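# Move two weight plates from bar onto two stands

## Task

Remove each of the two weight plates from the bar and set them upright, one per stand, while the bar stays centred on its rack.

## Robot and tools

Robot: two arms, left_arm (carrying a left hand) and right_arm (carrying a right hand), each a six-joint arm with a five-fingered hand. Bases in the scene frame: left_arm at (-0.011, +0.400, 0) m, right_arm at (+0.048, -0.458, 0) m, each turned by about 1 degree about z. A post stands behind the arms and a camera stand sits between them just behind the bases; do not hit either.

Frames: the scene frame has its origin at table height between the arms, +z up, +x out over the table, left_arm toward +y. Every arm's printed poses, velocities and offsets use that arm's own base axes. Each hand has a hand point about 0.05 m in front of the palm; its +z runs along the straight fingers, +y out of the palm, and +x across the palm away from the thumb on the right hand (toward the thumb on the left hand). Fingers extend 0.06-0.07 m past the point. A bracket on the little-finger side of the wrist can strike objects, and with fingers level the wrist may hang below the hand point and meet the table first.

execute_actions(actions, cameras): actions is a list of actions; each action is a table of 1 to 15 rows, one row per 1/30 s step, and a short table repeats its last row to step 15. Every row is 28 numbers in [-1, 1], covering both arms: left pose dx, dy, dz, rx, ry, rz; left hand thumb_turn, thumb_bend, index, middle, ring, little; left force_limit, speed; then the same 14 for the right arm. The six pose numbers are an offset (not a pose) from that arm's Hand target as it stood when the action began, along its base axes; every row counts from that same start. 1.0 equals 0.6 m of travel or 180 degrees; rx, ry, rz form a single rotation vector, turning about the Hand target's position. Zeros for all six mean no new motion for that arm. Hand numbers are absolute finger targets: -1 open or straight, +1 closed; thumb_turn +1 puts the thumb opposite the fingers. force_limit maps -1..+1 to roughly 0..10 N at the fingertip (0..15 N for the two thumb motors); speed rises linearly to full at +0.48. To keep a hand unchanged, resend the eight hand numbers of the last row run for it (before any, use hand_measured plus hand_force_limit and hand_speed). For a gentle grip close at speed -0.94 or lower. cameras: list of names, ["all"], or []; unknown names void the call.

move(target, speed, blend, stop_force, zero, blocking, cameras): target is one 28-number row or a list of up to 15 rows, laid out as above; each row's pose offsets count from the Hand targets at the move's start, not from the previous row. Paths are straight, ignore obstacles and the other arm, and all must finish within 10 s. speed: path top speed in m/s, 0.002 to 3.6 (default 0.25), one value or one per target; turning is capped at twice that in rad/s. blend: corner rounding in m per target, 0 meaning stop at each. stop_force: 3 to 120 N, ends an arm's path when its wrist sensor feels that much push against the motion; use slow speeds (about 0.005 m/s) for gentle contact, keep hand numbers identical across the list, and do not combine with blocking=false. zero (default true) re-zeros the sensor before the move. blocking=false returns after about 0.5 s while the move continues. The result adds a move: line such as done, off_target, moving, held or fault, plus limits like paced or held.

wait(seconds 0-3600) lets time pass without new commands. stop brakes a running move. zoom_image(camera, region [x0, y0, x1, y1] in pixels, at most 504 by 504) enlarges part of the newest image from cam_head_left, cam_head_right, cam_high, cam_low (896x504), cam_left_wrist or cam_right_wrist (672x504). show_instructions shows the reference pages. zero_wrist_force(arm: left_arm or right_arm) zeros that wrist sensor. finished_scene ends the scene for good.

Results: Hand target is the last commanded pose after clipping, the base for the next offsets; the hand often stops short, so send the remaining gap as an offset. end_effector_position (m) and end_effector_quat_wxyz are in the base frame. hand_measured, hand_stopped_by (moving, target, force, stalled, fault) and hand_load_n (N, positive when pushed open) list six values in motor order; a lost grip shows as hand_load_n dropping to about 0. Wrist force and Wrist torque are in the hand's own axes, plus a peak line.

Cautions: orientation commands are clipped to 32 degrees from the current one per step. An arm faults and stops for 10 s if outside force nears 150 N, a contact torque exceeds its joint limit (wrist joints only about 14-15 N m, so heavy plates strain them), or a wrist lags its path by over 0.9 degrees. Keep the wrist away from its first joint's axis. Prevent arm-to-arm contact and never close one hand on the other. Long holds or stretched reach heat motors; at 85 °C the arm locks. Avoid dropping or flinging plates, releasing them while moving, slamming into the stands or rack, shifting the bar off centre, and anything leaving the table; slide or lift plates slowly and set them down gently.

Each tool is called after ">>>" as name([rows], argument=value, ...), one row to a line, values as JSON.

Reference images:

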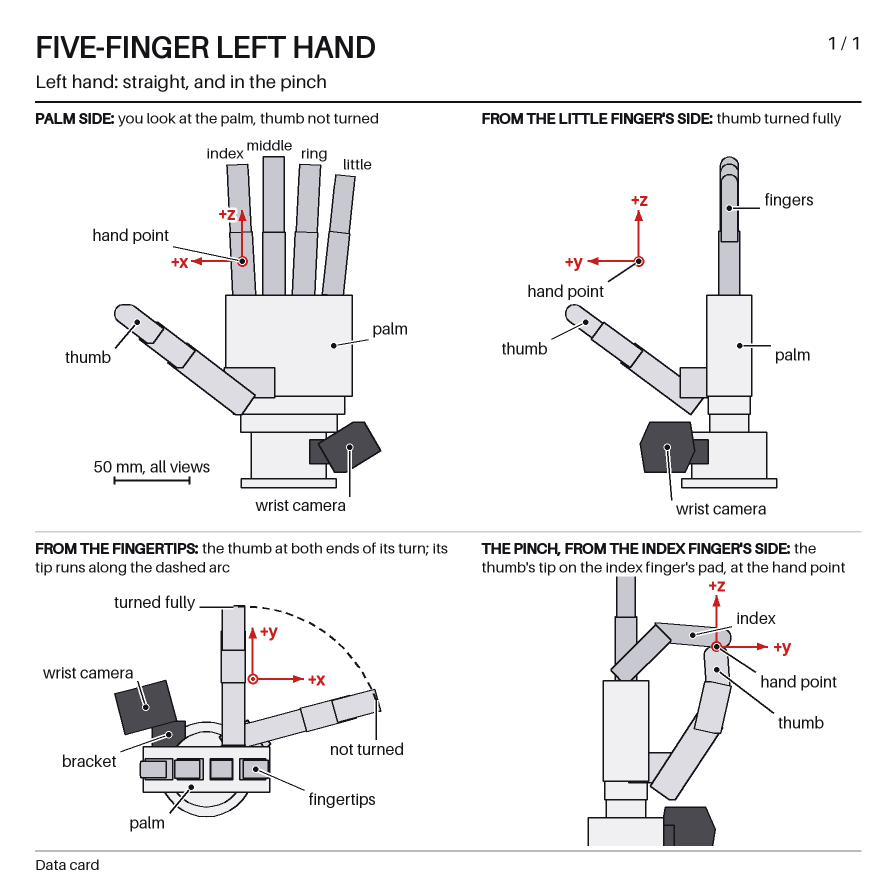

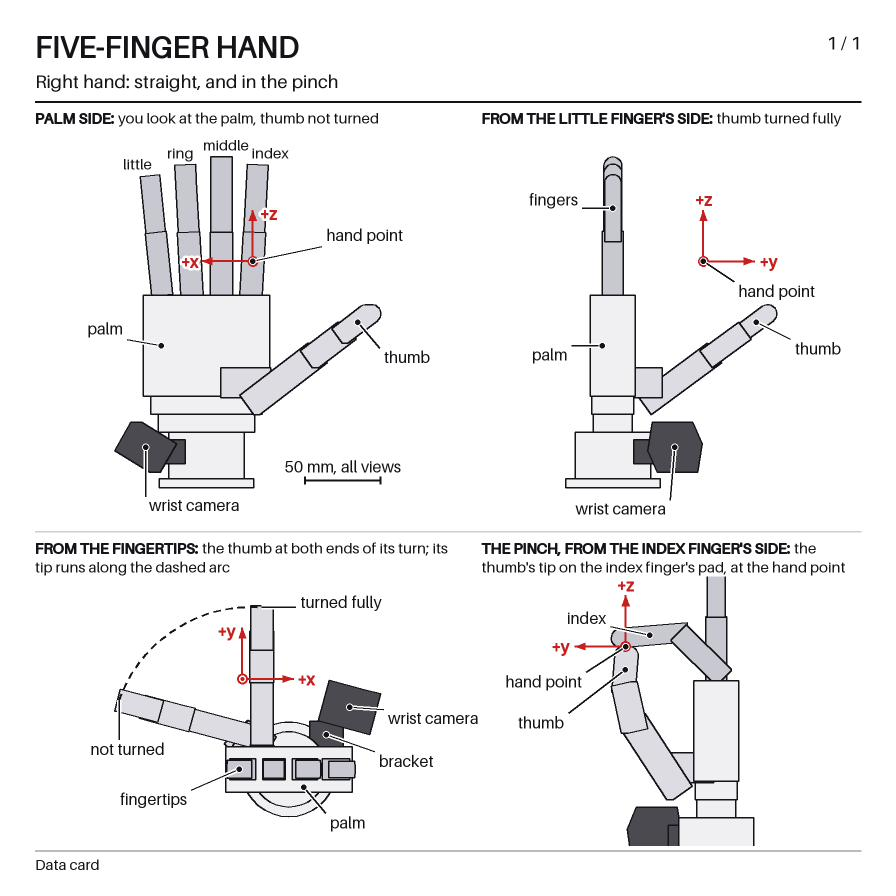

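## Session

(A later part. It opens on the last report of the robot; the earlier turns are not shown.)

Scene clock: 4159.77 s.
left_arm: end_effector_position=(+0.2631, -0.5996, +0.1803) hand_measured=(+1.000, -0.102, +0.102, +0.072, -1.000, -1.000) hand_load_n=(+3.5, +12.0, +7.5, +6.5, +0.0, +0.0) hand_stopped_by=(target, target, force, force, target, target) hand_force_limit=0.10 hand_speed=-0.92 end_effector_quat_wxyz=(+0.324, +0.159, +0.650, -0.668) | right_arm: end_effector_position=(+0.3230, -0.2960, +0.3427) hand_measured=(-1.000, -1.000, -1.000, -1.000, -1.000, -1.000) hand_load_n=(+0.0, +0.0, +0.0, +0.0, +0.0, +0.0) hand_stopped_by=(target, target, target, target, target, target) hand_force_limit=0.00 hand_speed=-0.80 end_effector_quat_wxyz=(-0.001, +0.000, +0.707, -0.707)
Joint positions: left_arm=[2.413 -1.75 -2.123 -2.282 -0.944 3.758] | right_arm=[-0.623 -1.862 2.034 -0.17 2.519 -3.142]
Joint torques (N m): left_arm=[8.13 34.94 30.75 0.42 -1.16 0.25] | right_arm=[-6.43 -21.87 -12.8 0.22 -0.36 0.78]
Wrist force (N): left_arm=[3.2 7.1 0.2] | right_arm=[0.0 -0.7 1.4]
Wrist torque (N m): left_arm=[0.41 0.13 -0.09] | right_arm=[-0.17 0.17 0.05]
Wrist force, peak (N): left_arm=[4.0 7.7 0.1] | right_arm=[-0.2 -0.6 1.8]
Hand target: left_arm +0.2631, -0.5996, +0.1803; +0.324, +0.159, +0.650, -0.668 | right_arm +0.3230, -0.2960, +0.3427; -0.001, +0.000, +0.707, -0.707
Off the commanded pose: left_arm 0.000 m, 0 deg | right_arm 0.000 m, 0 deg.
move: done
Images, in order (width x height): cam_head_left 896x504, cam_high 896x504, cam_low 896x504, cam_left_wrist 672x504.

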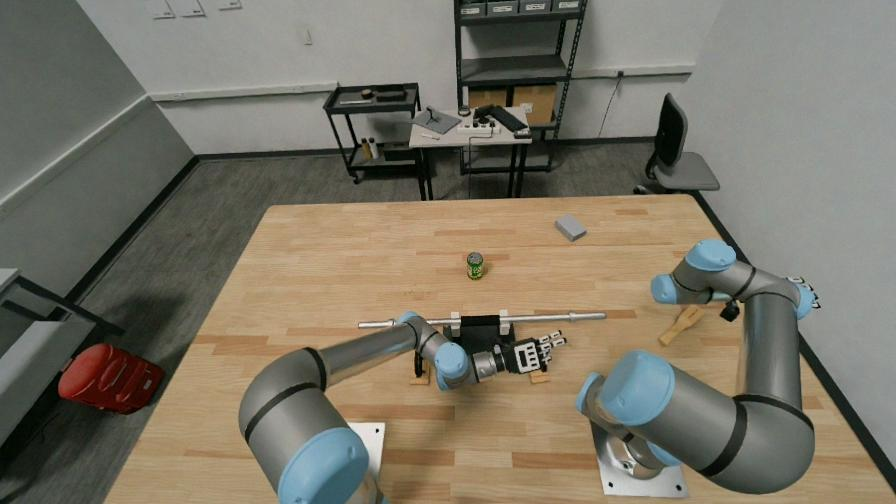

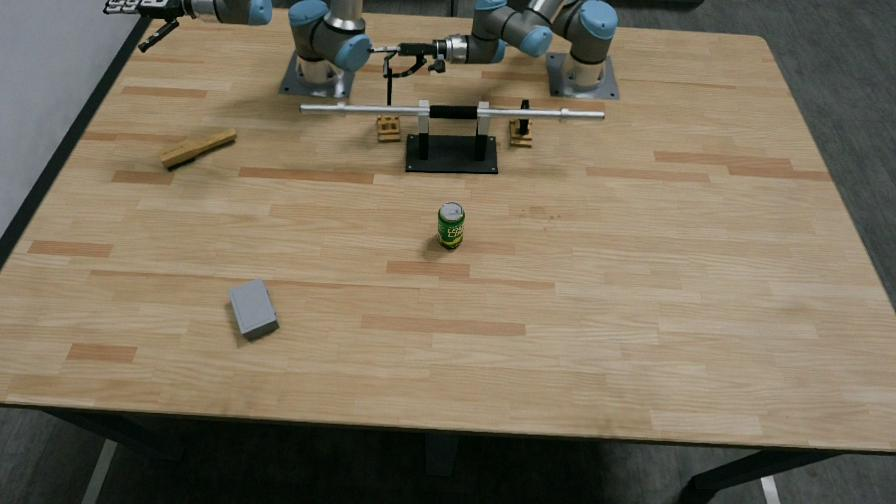

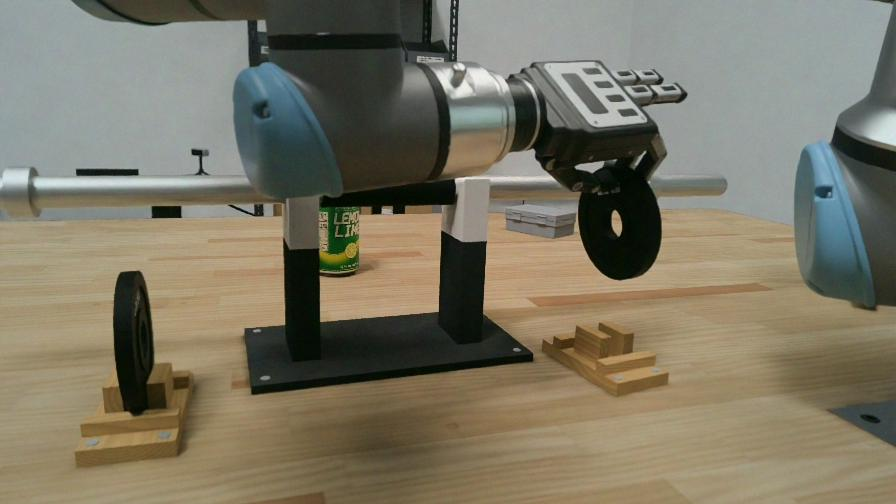

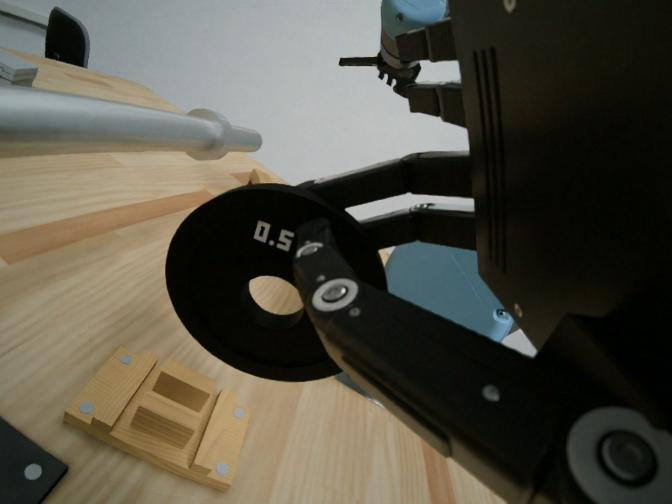

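>>> move([
  [0.021,0.003,0,0,0,0.0333,1,-0.1,0.53,0.53,-1,-1,0.1,-0.92,0,0,0,0,0,0,-1,-1,-1,-1,-1,-1,0,-0.8],
  [0.021,0.003,-0.06,0,0,0.0333,1,-0.1,0.53,0.53,-1,-1,0.1,-0.92,0,0,0,0,0,0,-1,-1,-1,-1,-1,-1,0,-0.8],
], speed=0.03, stop_force=6, cameras=["cam_left_wrist","cam_head_left","cam_high","cam_low"])

>>> zoom_image(camera="cam_low", region=[530, 190, 710, 410])

>>> zoom_image(camera="cam_left_wrist", region=[100, 260, 340, 464])

>>> zoom_image(camera="cam_high", region=[350, 40, 450, 160])

Scene clock: 4298.10 s.
left_arm: end_effector_position=(+0.2757, -0.5978, +0.1443) hand_measured=(+1.000, -0.102, +0.102, +0.072, -1.000, -1.000) hand_load_n=(+3.5, +12.0, +7.5, +6.5, +0.0, +0.0) hand_stopped_by=(target, target, force, force, target, target) hand_force_limit=0.10 hand_speed=-0.92 end_effector_quat_wxyz=(+0.359, +0.125, +0.658, -0.651) | right_arm: end_effector_position=(+0.3230, -0.2960, +0.3427) hand_measured=(-1.000, -1.000, -1.000, -1.000, -1.000, -1.000) hand_load_n=(+0.0, +0.0, +0.0, +0.0, +0.0, +0.0) hand_stopped_by=(target, target, target, target, target, target) hand_force_limit=0.00 hand_speed=-0.80 end_effector_quat_wxyz=(-0.001, +0.000, +0.707, -0.707)
Joint positions: left_arm=[2.377 -1.822 -2.156 -2.187 -1.083 3.778] | right_arm=[-0.623 -1.862 2.034 -0.17 2.519 -3.142]
Joint torques (N m): left_arm=[11.98 35.18 30.19 0.5 -0.86 -0.01] | right_arm=[-6.45 -21.99 -12.66 0.34 -0.36 0.82]
Wrist force (N): left_arm=[3.8 6.9 0.5] | right_arm=[-0.1 -0.2 1.2]
Wrist torque (N m): left_arm=[0.37 0.06 -0.03] | right_arm=[-0.08 0.19 0.07]
Wrist force, peak (N): left_arm=[4.1 7.7 0.1] | right_arm=[-0.3 -1.0 1.7]
Hand target: left_arm +0.2757, -0.5978, +0.1443; +0.359, +0.125, +0.658, -0.651 | right_arm +0.3230, -0.2960, +0.3427; -0.001, +0.000, +0.707, -0.707
Off the commanded pose: left_arm 0.000 m, 0 deg | right_arm 0.000 m, 0 deg.
move: done
Images, in order (width x height): cam_head_left 896x504, cam_high 896x504, cam_low 896x504, cam_left_wrist 672x504.

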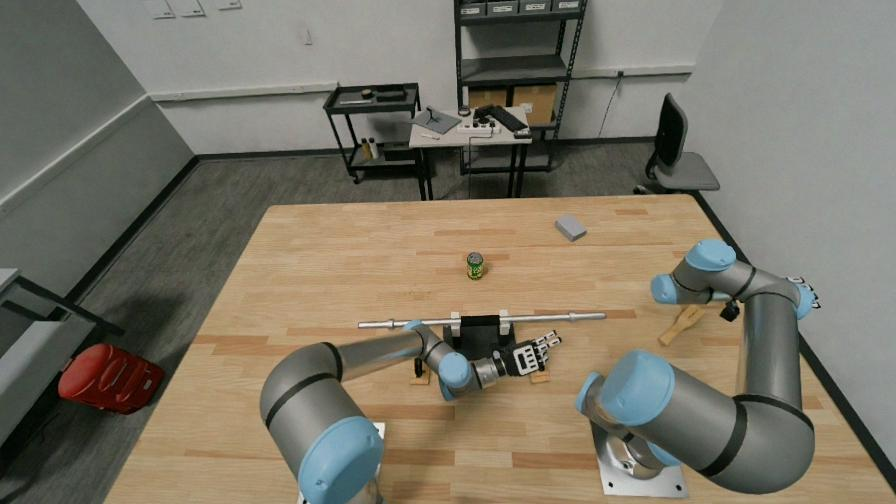

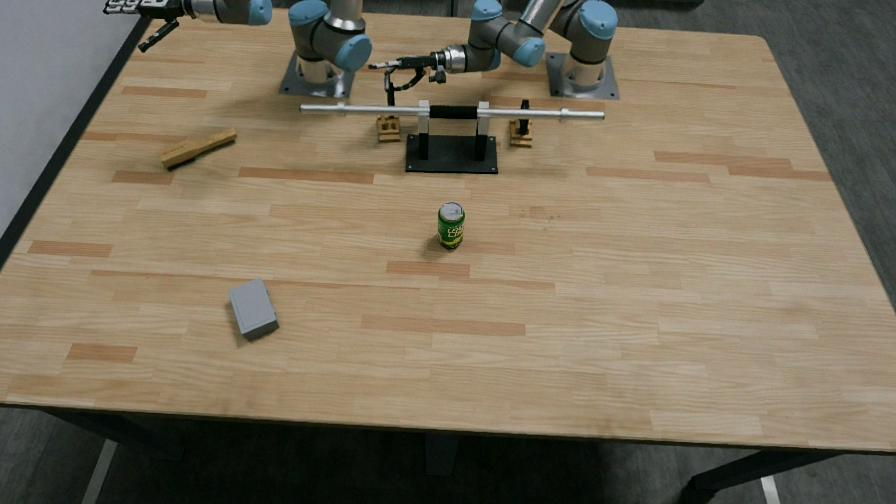

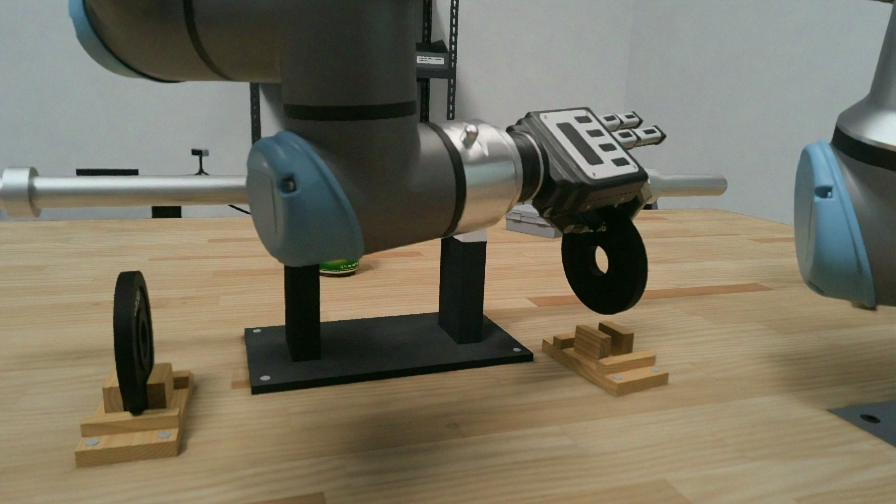

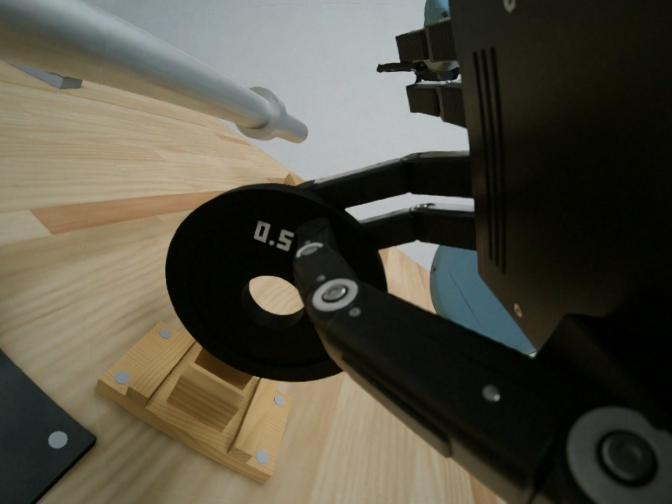

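Scaled by 2.291 from the camera's image (finer frame: 1280x720).

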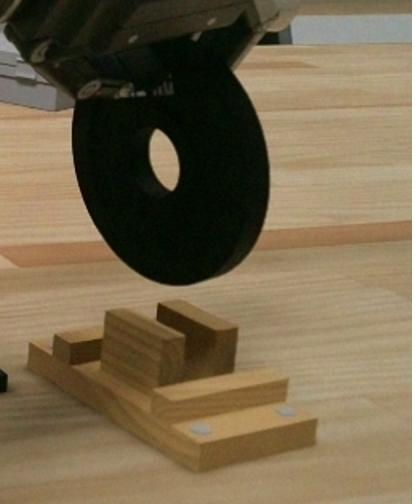

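Scaled by 2.100 from the camera's image (finer frame: 960x720).

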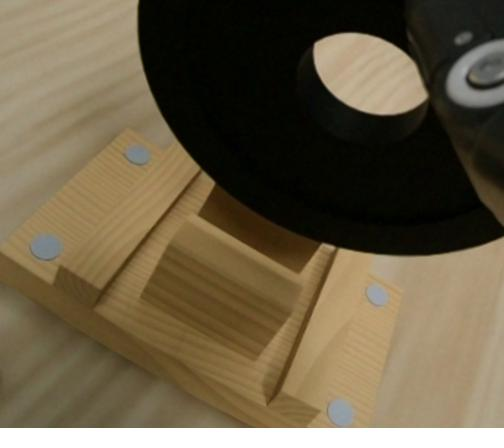

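Scaled by 4.200 from the camera's image (finer frame: 1280x720).

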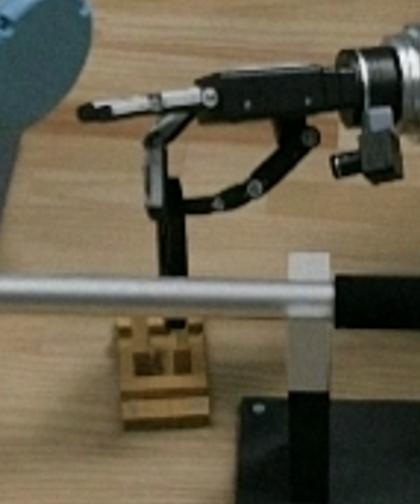

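>>> move(target=[0,-0.0017,0,0.025,0,-0.0528,1,-0.1,0.53,0.53,-1,-1,0.1,-0.92,0,0,0,0,0,0,-1,-1,-1,-1,-1,-1,0,-0.8], speed=0.05, cameras=["cam_left_wrist","cam_high","cam_low","cam_head_left"])

>>> zoom_image(camera="cam_low", region=[560, 270, 680, 400])

>>> zoom_image(camera="cam_left_wrist", region=[100, 260, 340, 464])

>>> zoom_image(camera="cam_high", region=[360, 70, 430, 150])

Scene clock: 4399.97 s.
left_arm: end_effector_position=(+0.2759, -0.5988, +0.1443) hand_measured=(+1.000, -0.102, +0.102, +0.072, -1.000, -1.000) hand_load_n=(+3.0, +11.5, +9.0, +5.0, +0.0, +0.0) hand_stopped_by=(target, target, force, force, target, target) hand_force_limit=0.10 hand_speed=-0.92 end_effector_quat_wxyz=(+0.299, +0.193, +0.670, -0.652) | right_arm: end_effector_position=(+0.3230, -0.2960, +0.3427) hand_measured=(-1.000, -1.000, -1.000, -1.000, -1.000, -1.000) hand_load_n=(+0.0, +0.0, +0.0, +0.0, +0.0, +0.0) hand_stopped_by=(target, target, target, target, target, target) hand_force_limit=0.00 hand_speed=-0.80 end_effector_quat_wxyz=(-0.001, +0.000, +0.707, -0.707)
Joint positions: left_arm=[2.461 -1.826 -2.078 -2.341 -0.831 3.826] | right_arm=[-0.623 -1.862 2.034 -0.17 2.519 -3.142]
Joint torques (N m): left_arm=[-15.57 32.24 8.99 4.57 -1.45 -0.35] | right_arm=[-6.71 -21.78 -13.27 0.19 -0.33 0.68]
Wrist force (N): left_arm=[3.5 7.1 0.9] | right_arm=[-0.3 -0.8 1.3]
Wrist torque (N m): left_arm=[0.40 0.09 -0.05] | right_arm=[-0.17 0.22 0.03]
Wrist force, peak (N): left_arm=[2.4 8.0 0.1] | right_arm=[-0.2 -0.8 1.8]
Hand target: left_arm +0.2757, -0.5988, +0.1443; +0.299, +0.193, +0.670, -0.652 | right_arm +0.3230, -0.2960, +0.3427; -0.001, +0.000, +0.707, -0.707
Off the commanded pose: left_arm 0.000 m, 0 deg | right_arm 0.000 m, 0 deg.
move: done
Images, in order (width x height): cam_head_left 896x504, cam_high 896x504, cam_low 896x504, cam_left_wrist 672x504.

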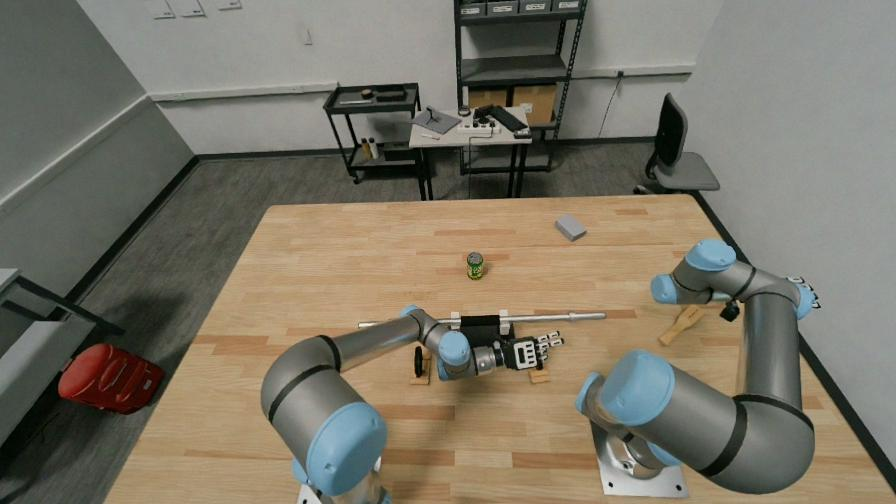

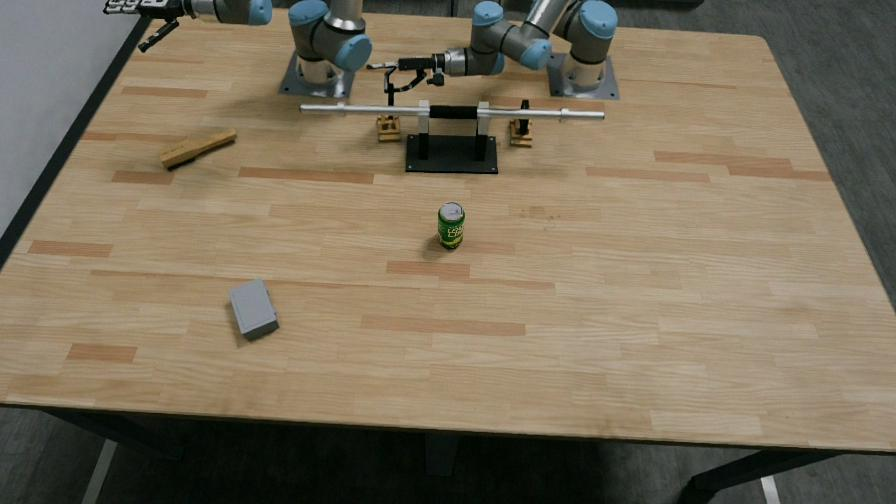

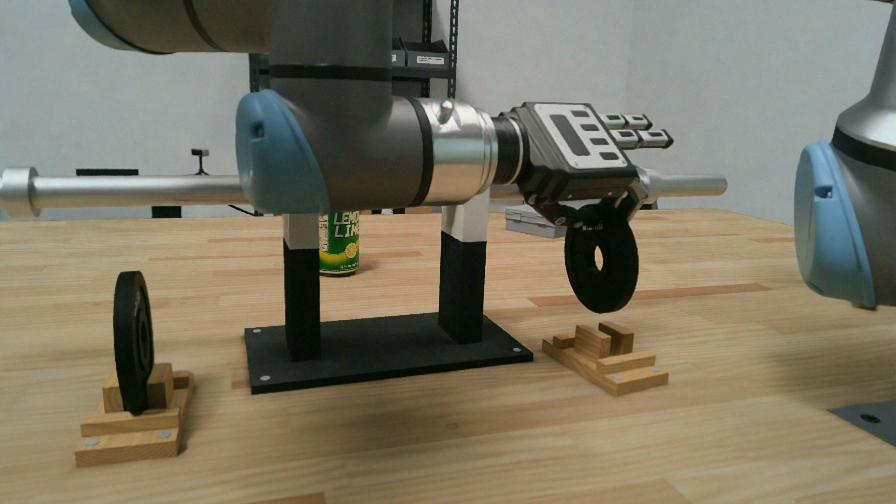

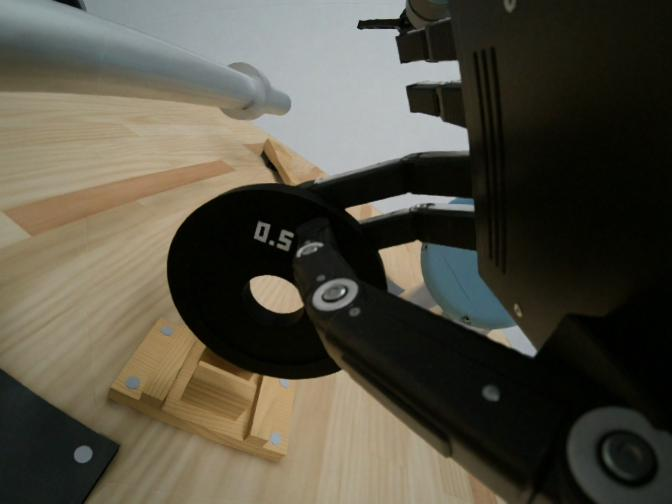

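Scaled by 3.877 from the camera's image (finer frame: 1280x720).

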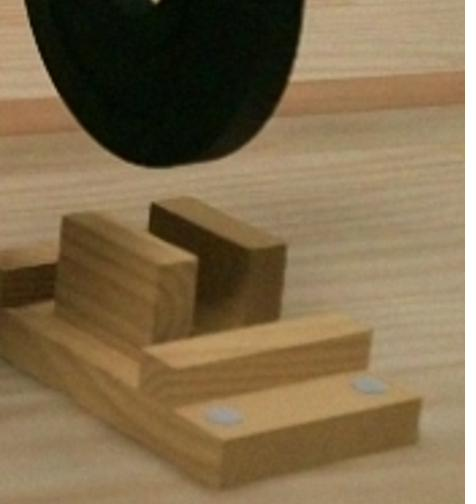

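Scaled by 2.100 from the camera's image (finer frame: 960x720).

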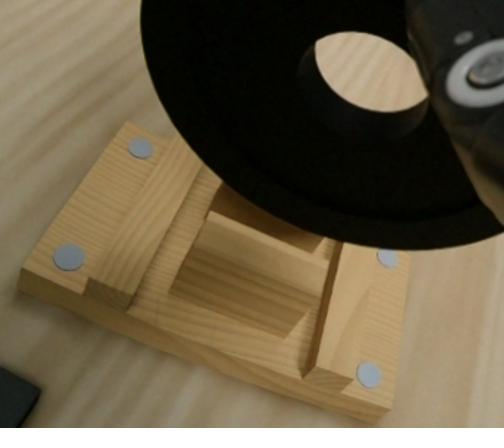

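Scaled by 6.300 from the camera's image (finer frame: 1280x720).

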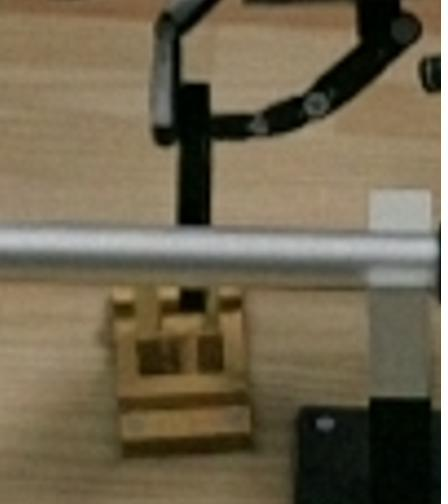

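>>> zoom_image(camera="cam_low", region=[550, 190, 660, 320])

>>> zoom_image(camera="cam_head_left", region=[480, 310, 600, 400])

Scaled by 3.877 from the camera's image (finer frame: 1280x720).

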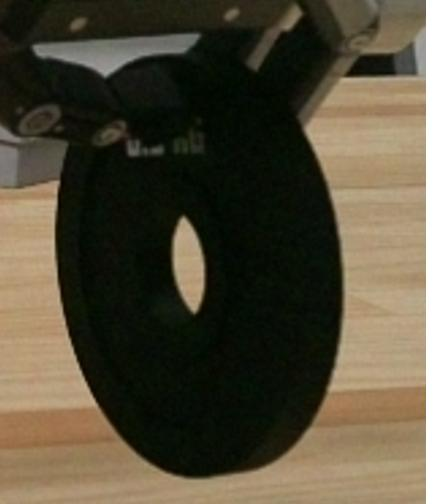

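Scaled by 4.200 from the camera's image (finer frame: 1280x720).

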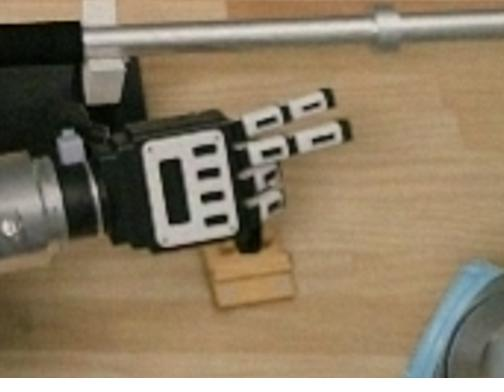

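>>> move(target=[-0.004,0,-0.03,0,0,0,1,-0.1,0.53,0.53,-1,-1,0.1,-0.92,0,0,0,0,0,0,-1,-1,-1,-1,-1,-1,0,-0.8], speed=0.01, stop_force=4, cameras=["cam_left_wrist","cam_low","cam_high"])

>>> zoom_image(camera="cam_low", region=[560, 290, 670, 400])

>>> zoom_image(camera="cam_left_wrist", region=[100, 260, 340, 464])

Scene clock: 4483.73 s.
left_arm: end_effector_position=(+0.2733, -0.5988, +0.1263) hand_measured=(+1.000, -0.102, +0.102, +0.072, -1.000, -1.000) hand_load_n=(+3.0, +11.5, +8.5, +5.5, -0.5, -0.5) hand_stopped_by=(target, target, force, force, target, target) hand_force_limit=0.10 hand_speed=-0.92 end_effector_quat_wxyz=(+0.299, +0.193, +0.670, -0.652) | right_arm: end_effector_position=(+0.3230, -0.2960, +0.3427) hand_measured=(-1.000, -1.000, -1.000, -1.000, -1.000, -1.000) hand_load_n=(-0.5, +0.0, +0.0, +0.0, -0.5, +0.0) hand_stopped_by=(target, target, target, target, target, target) hand_force_limit=0.00 hand_speed=-0.80 end_effector_quat_wxyz=(-0.001, +0.000, +0.707, -0.707)
Joint positions: left_arm=[2.457 -1.858 -2.098 -2.289 -0.834 3.827] | right_arm=[-0.623 -1.862 2.034 -0.17 2.519 -3.142]
Joint torques (N m): left_arm=[-6.32 36.87 28.63 -0.11 0.83 -0.1] | right_arm=[-6.87 -21.93 -13.52 0.17 -0.26 0.76]
Wrist force (N): left_arm=[3.7 7.2 1.1] | right_arm=[-0.3 -0.6 1.5]
Wrist torque (N m): left_arm=[0.40 0.09 -0.04] | right_arm=[-0.16 0.20 0.03]
Wrist force, peak (N): left_arm=[3.6 7.4 1.1] | right_arm=[-0.1 -0.4 1.9]
Hand target: left_arm +0.2733, -0.5988, +0.1263; +0.299, +0.193, +0.670, -0.652 | right_arm +0.3230, -0.2960, +0.3427; -0.001, +0.000, +0.707, -0.707
Off the commanded pose: left_arm 0.000 m, 0 deg | right_arm 0.000 m, 0 deg.
move: done
Images, in order (width x height): cam_high 896x504, cam_low 896x504, cam_left_wrist 672x504.

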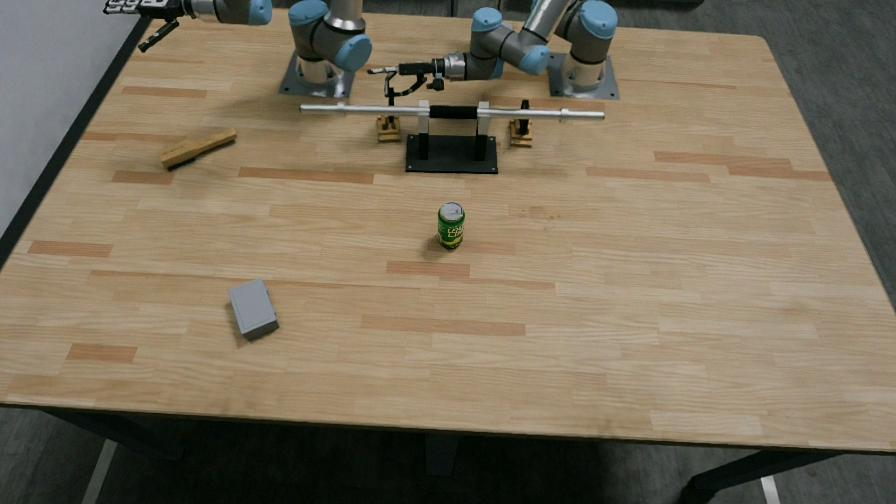

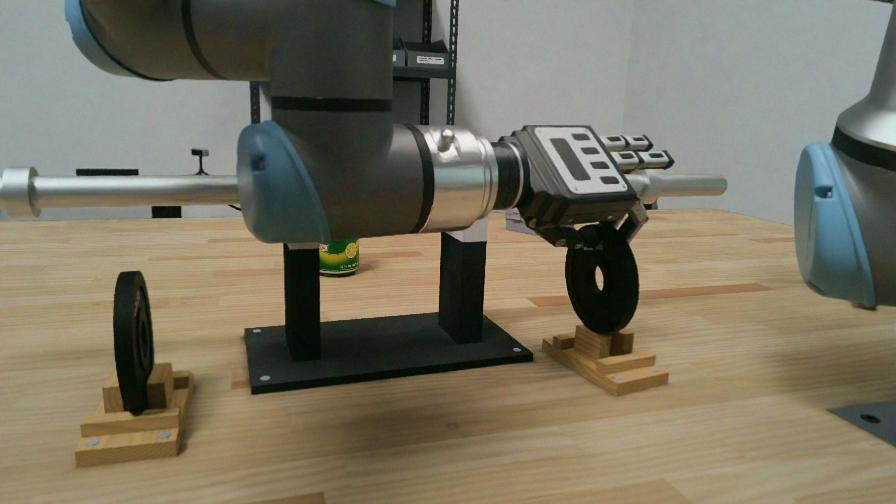

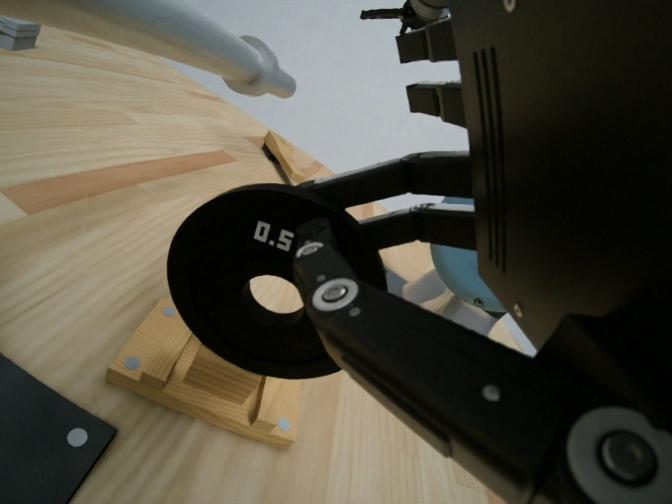

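Scaled by 4.582 from the camera's image (finer frame: 1280x720).

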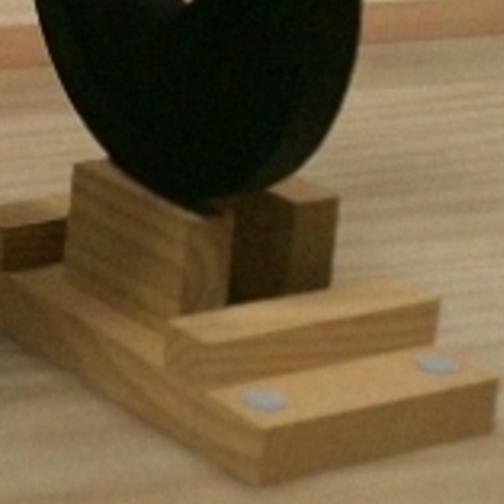

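Scaled by 2.100 from the camera's image (finer frame: 960x720).

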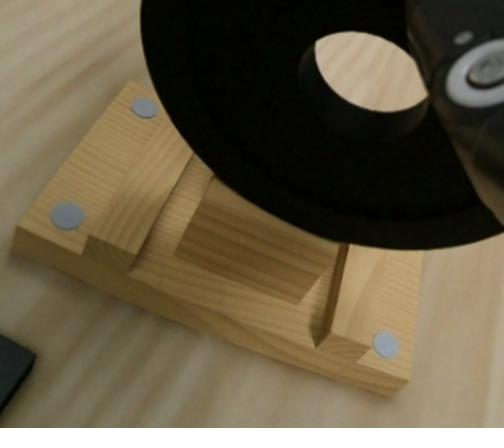

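>>> move(target=[0,-0.0067,0,0,0,0,1,-0.1,0.53,0.53,-1,-1,0.1,-0.92,0,0,0,0,0,0,-1,-1,-1,-1,-1,-1,0,-0.8], speed=0.01, stop_force=4, cameras=["cam_left_wrist","cam_low","cam_high"])

>>> zoom_image(camera="cam_low", region=[560, 290, 670, 400])

>>> zoom_image(camera="cam_left_wrist", region=[160, 310, 310, 430])

>>> zoom_image(camera="cam_high", region=[360, 90, 420, 150])

Scene clock: 4545.07 s.
left_arm: end_effector_position=(+0.2733, -0.6028, +0.1263) hand_measured=(+1.000, -0.102, +0.102, +0.072, -1.000, -1.000) hand_load_n=(+3.0, +11.5, +8.5, +5.0, +0.0, +0.0) hand_stopped_by=(target, target, force, force, target, target) hand_force_limit=0.10 hand_speed=-0.92 end_effector_quat_wxyz=(+0.299, +0.193, +0.670, -0.652) | right_arm: end_effector_position=(+0.3230, -0.2960, +0.3427) hand_measured=(-1.000, -1.000, -1.000, -1.000, -1.000, -1.000) hand_load_n=(-0.5, +0.0, +0.0, +0.0, +0.0, +0.0) hand_stopped_by=(target, target, target, target, target, target) hand_force_limit=0.00 hand_speed=-0.80 end_effector_quat_wxyz=(-0.001, +0.000, +0.707, -0.707)
Joint positions: left_arm=[2.449 -1.865 -2.088 -2.293 -0.842 3.827] | right_arm=[-0.623 -1.862 2.034 -0.17 2.519 -3.142]
Joint torques (N m): left_arm=[12.68 36.11 10.31 3.92 0.61 1.01] | right_arm=[-6.48 -21.17 -13.15 0.24 -0.08 0.67]
Wrist force (N): left_arm=[3.7 7.1 1.0] | right_arm=[0.0 -0.4 1.2]
Wrist torque (N m): left_arm=[0.40 0.07 -0.04] | right_arm=[-0.10 0.18 0.06]
Wrist force, peak (N): left_arm=[3.8 7.4 1.3] | right_arm=[0.0 -0.8 1.9]
Hand target: left_arm +0.2733, -0.6028, +0.1263; +0.299, +0.193, +0.670, -0.652 | right_arm +0.3230, -0.2960, +0.3427; -0.001, +0.000, +0.707, -0.707
Off the commanded pose: left_arm 0.000 m, 0 deg | right_arm 0.000 m, 0 deg.
move: done
Images, in order (width x height): cam_high 896x504, cam_low 896x504, cam_left_wrist 672x504.

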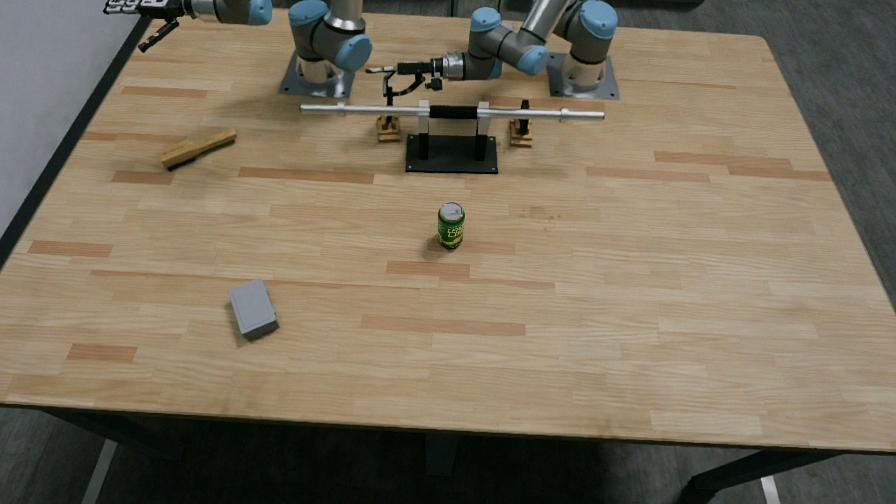

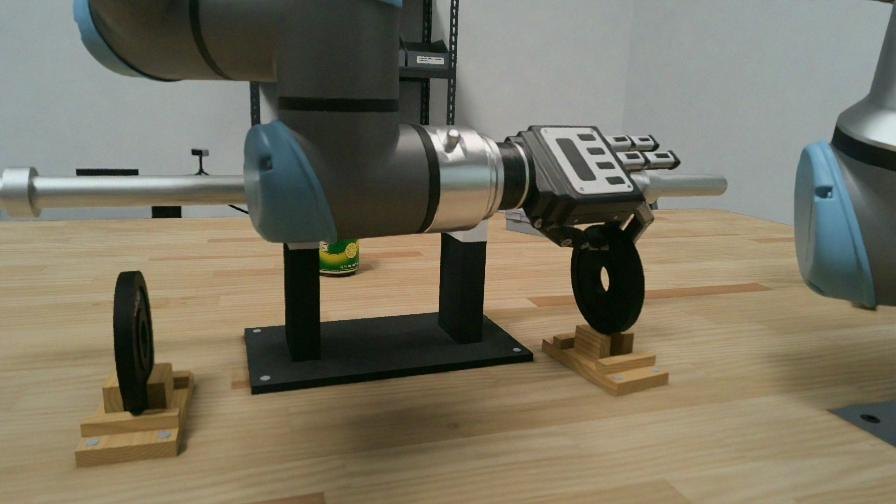

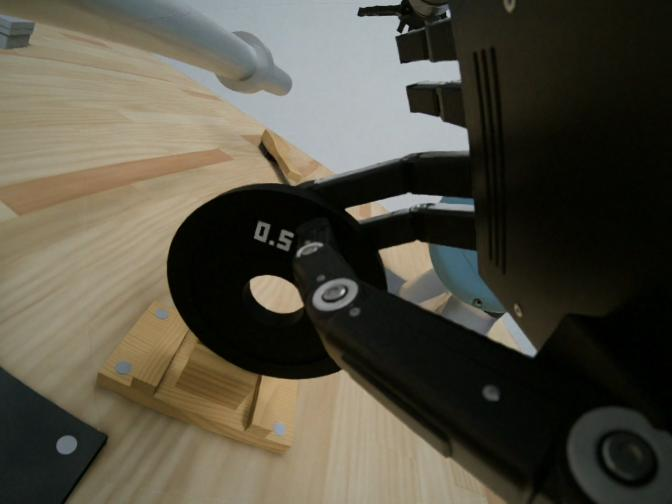

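Scaled by 4.582 from the camera's image (finer frame: 1280x720).

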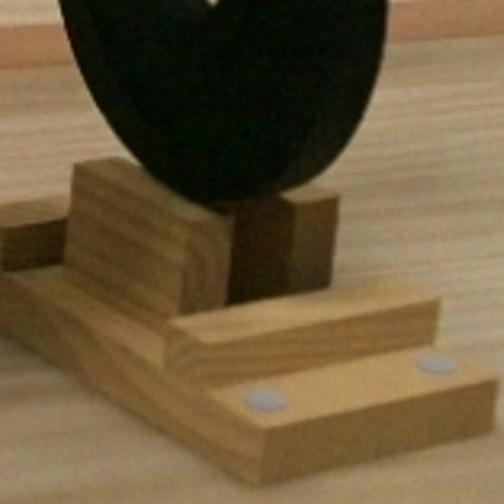

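Scaled by 3.360 from the camera's image (finer frame: 960x720).

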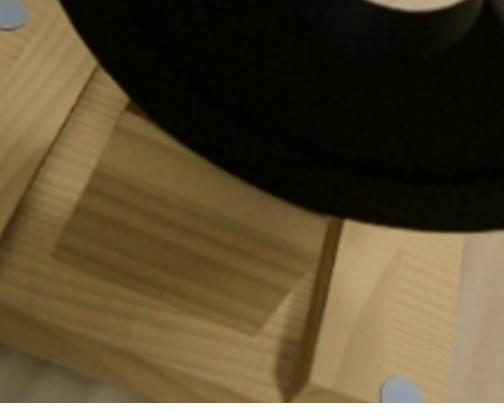

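Scaled by 8.400 from the camera's image (finer frame: 1280x720).

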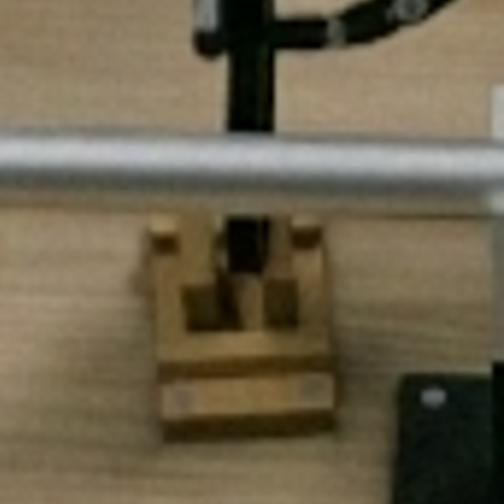

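>>> move(target=[0,-0.0055,0,0,0,0.0111,1,-0.1,0.53,0.53,-1,-1,0.1,-0.92,0,0,0,0,0,0,-1,-1,-1,-1,-1,-1,0,-0.8], speed=0.01, stop_force=4, cameras=["cam_left_wrist","cam_low","cam_high"])

>>> zoom_image(camera="cam_low", region=[560, 290, 670, 400])

>>> zoom_image(camera="cam_left_wrist", region=[160, 310, 310, 430])

>>> zoom_image(camera="cam_high", region=[360, 90, 420, 150])

Scene clock: 4559.73 s.
left_arm: end_effector_position=(+0.2732, -0.6062, +0.1263) hand_measured=(+1.000, -0.102, +0.102, +0.072, -1.000, -1.000) hand_load_n=(+3.0, +11.5, +8.5, +5.5, +0.0, +0.0) hand_stopped_by=(target, target, force, force, target, target) hand_force_limit=0.10 hand_speed=-0.92 end_effector_quat_wxyz=(+0.310, +0.181, +0.673, -0.646) | right_arm: end_effector_position=(+0.3230, -0.2960, +0.3427) hand_measured=(-1.000, -1.000, -1.000, -1.000, -1.000, -1.000) hand_load_n=(+0.0, +0.0, +0.0, +0.5, +0.0, +0.0) hand_stopped_by=(target, target, target, target, target, target) hand_force_limit=0.00 hand_speed=-0.80 end_effector_quat_wxyz=(-0.001, +0.000, +0.707, -0.707)
Joint positions: left_arm=[2.424 -1.866 -2.088 -2.295 -0.901 3.83] | right_arm=[-0.623 -1.862 2.034 -0.17 2.519 -3.142]
Joint torques (N m): left_arm=[11.03 23.44 28.36 0.67 0.7 0.97] | right_arm=[-6.21 -21.35 -13.92 0.09 -0.05 0.73]
Wrist force (N): left_arm=[3.6 6.9 0.9] | right_arm=[-0.5 -0.2 1.5]
Wrist torque (N m): left_arm=[0.38 0.08 -0.06] | right_arm=[-0.09 0.24 0.03]
Wrist force, peak (N): left_arm=[3.7 7.4 1.0] | right_arm=[-0.5 -0.5 1.8]
Hand target: left_arm +0.2733, -0.6061, +0.1263; +0.310, +0.181, +0.673, -0.646 | right_arm +0.3230, -0.2960, +0.3427; -0.001, +0.000, +0.707, -0.707
Off the commanded pose: left_arm 0.000 m, 0 deg | right_arm 0.000 m, 0 deg.
move: done
Images, in order (width x height): cam_high 896x504, cam_low 896x504, cam_left_wrist 672x504.

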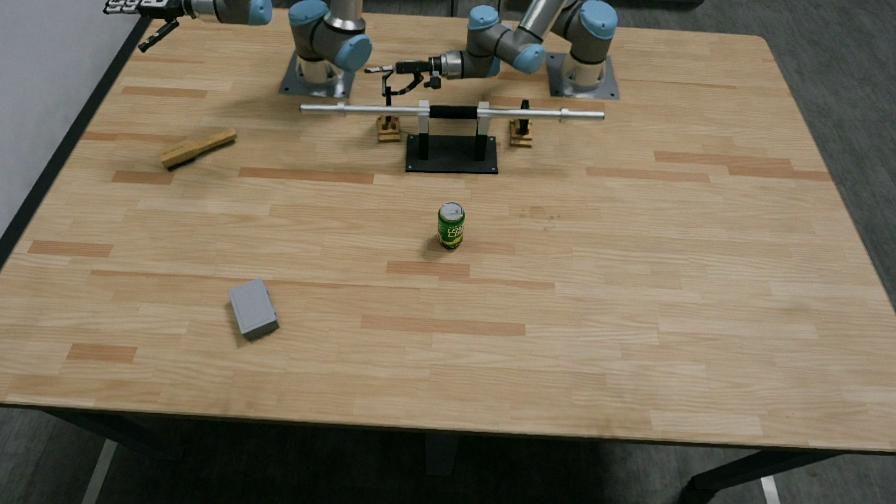

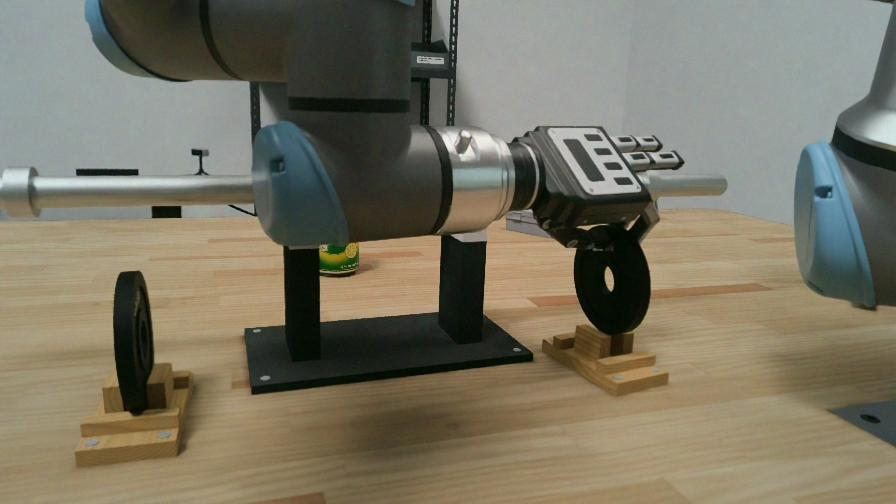

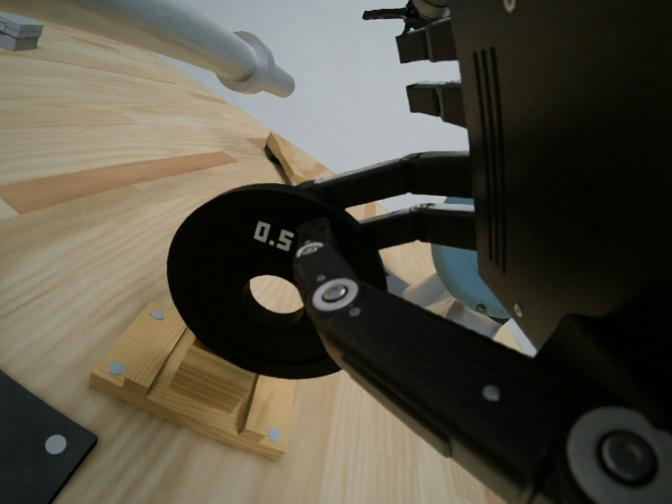

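Scaled by 4.582 from the camera's image (finer frame: 1280x720).

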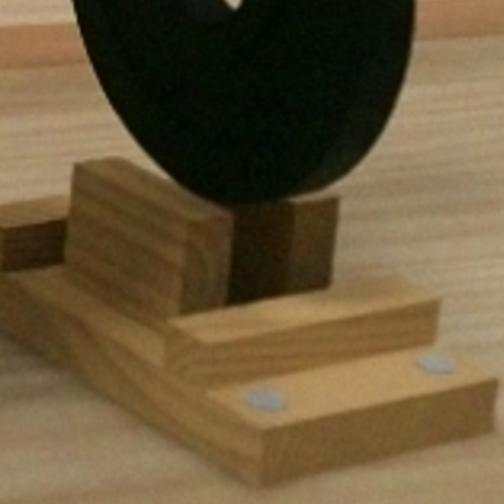

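Scaled by 3.360 from the camera's image (finer frame: 960x720).

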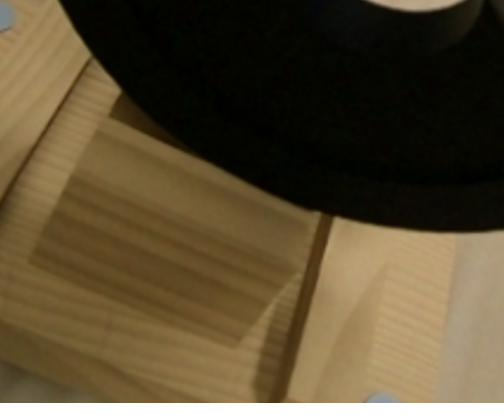

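Scaled by 8.400 from the camera's image (finer frame: 1280x720).

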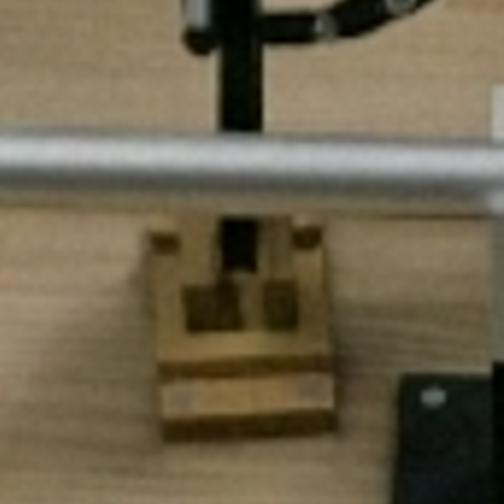

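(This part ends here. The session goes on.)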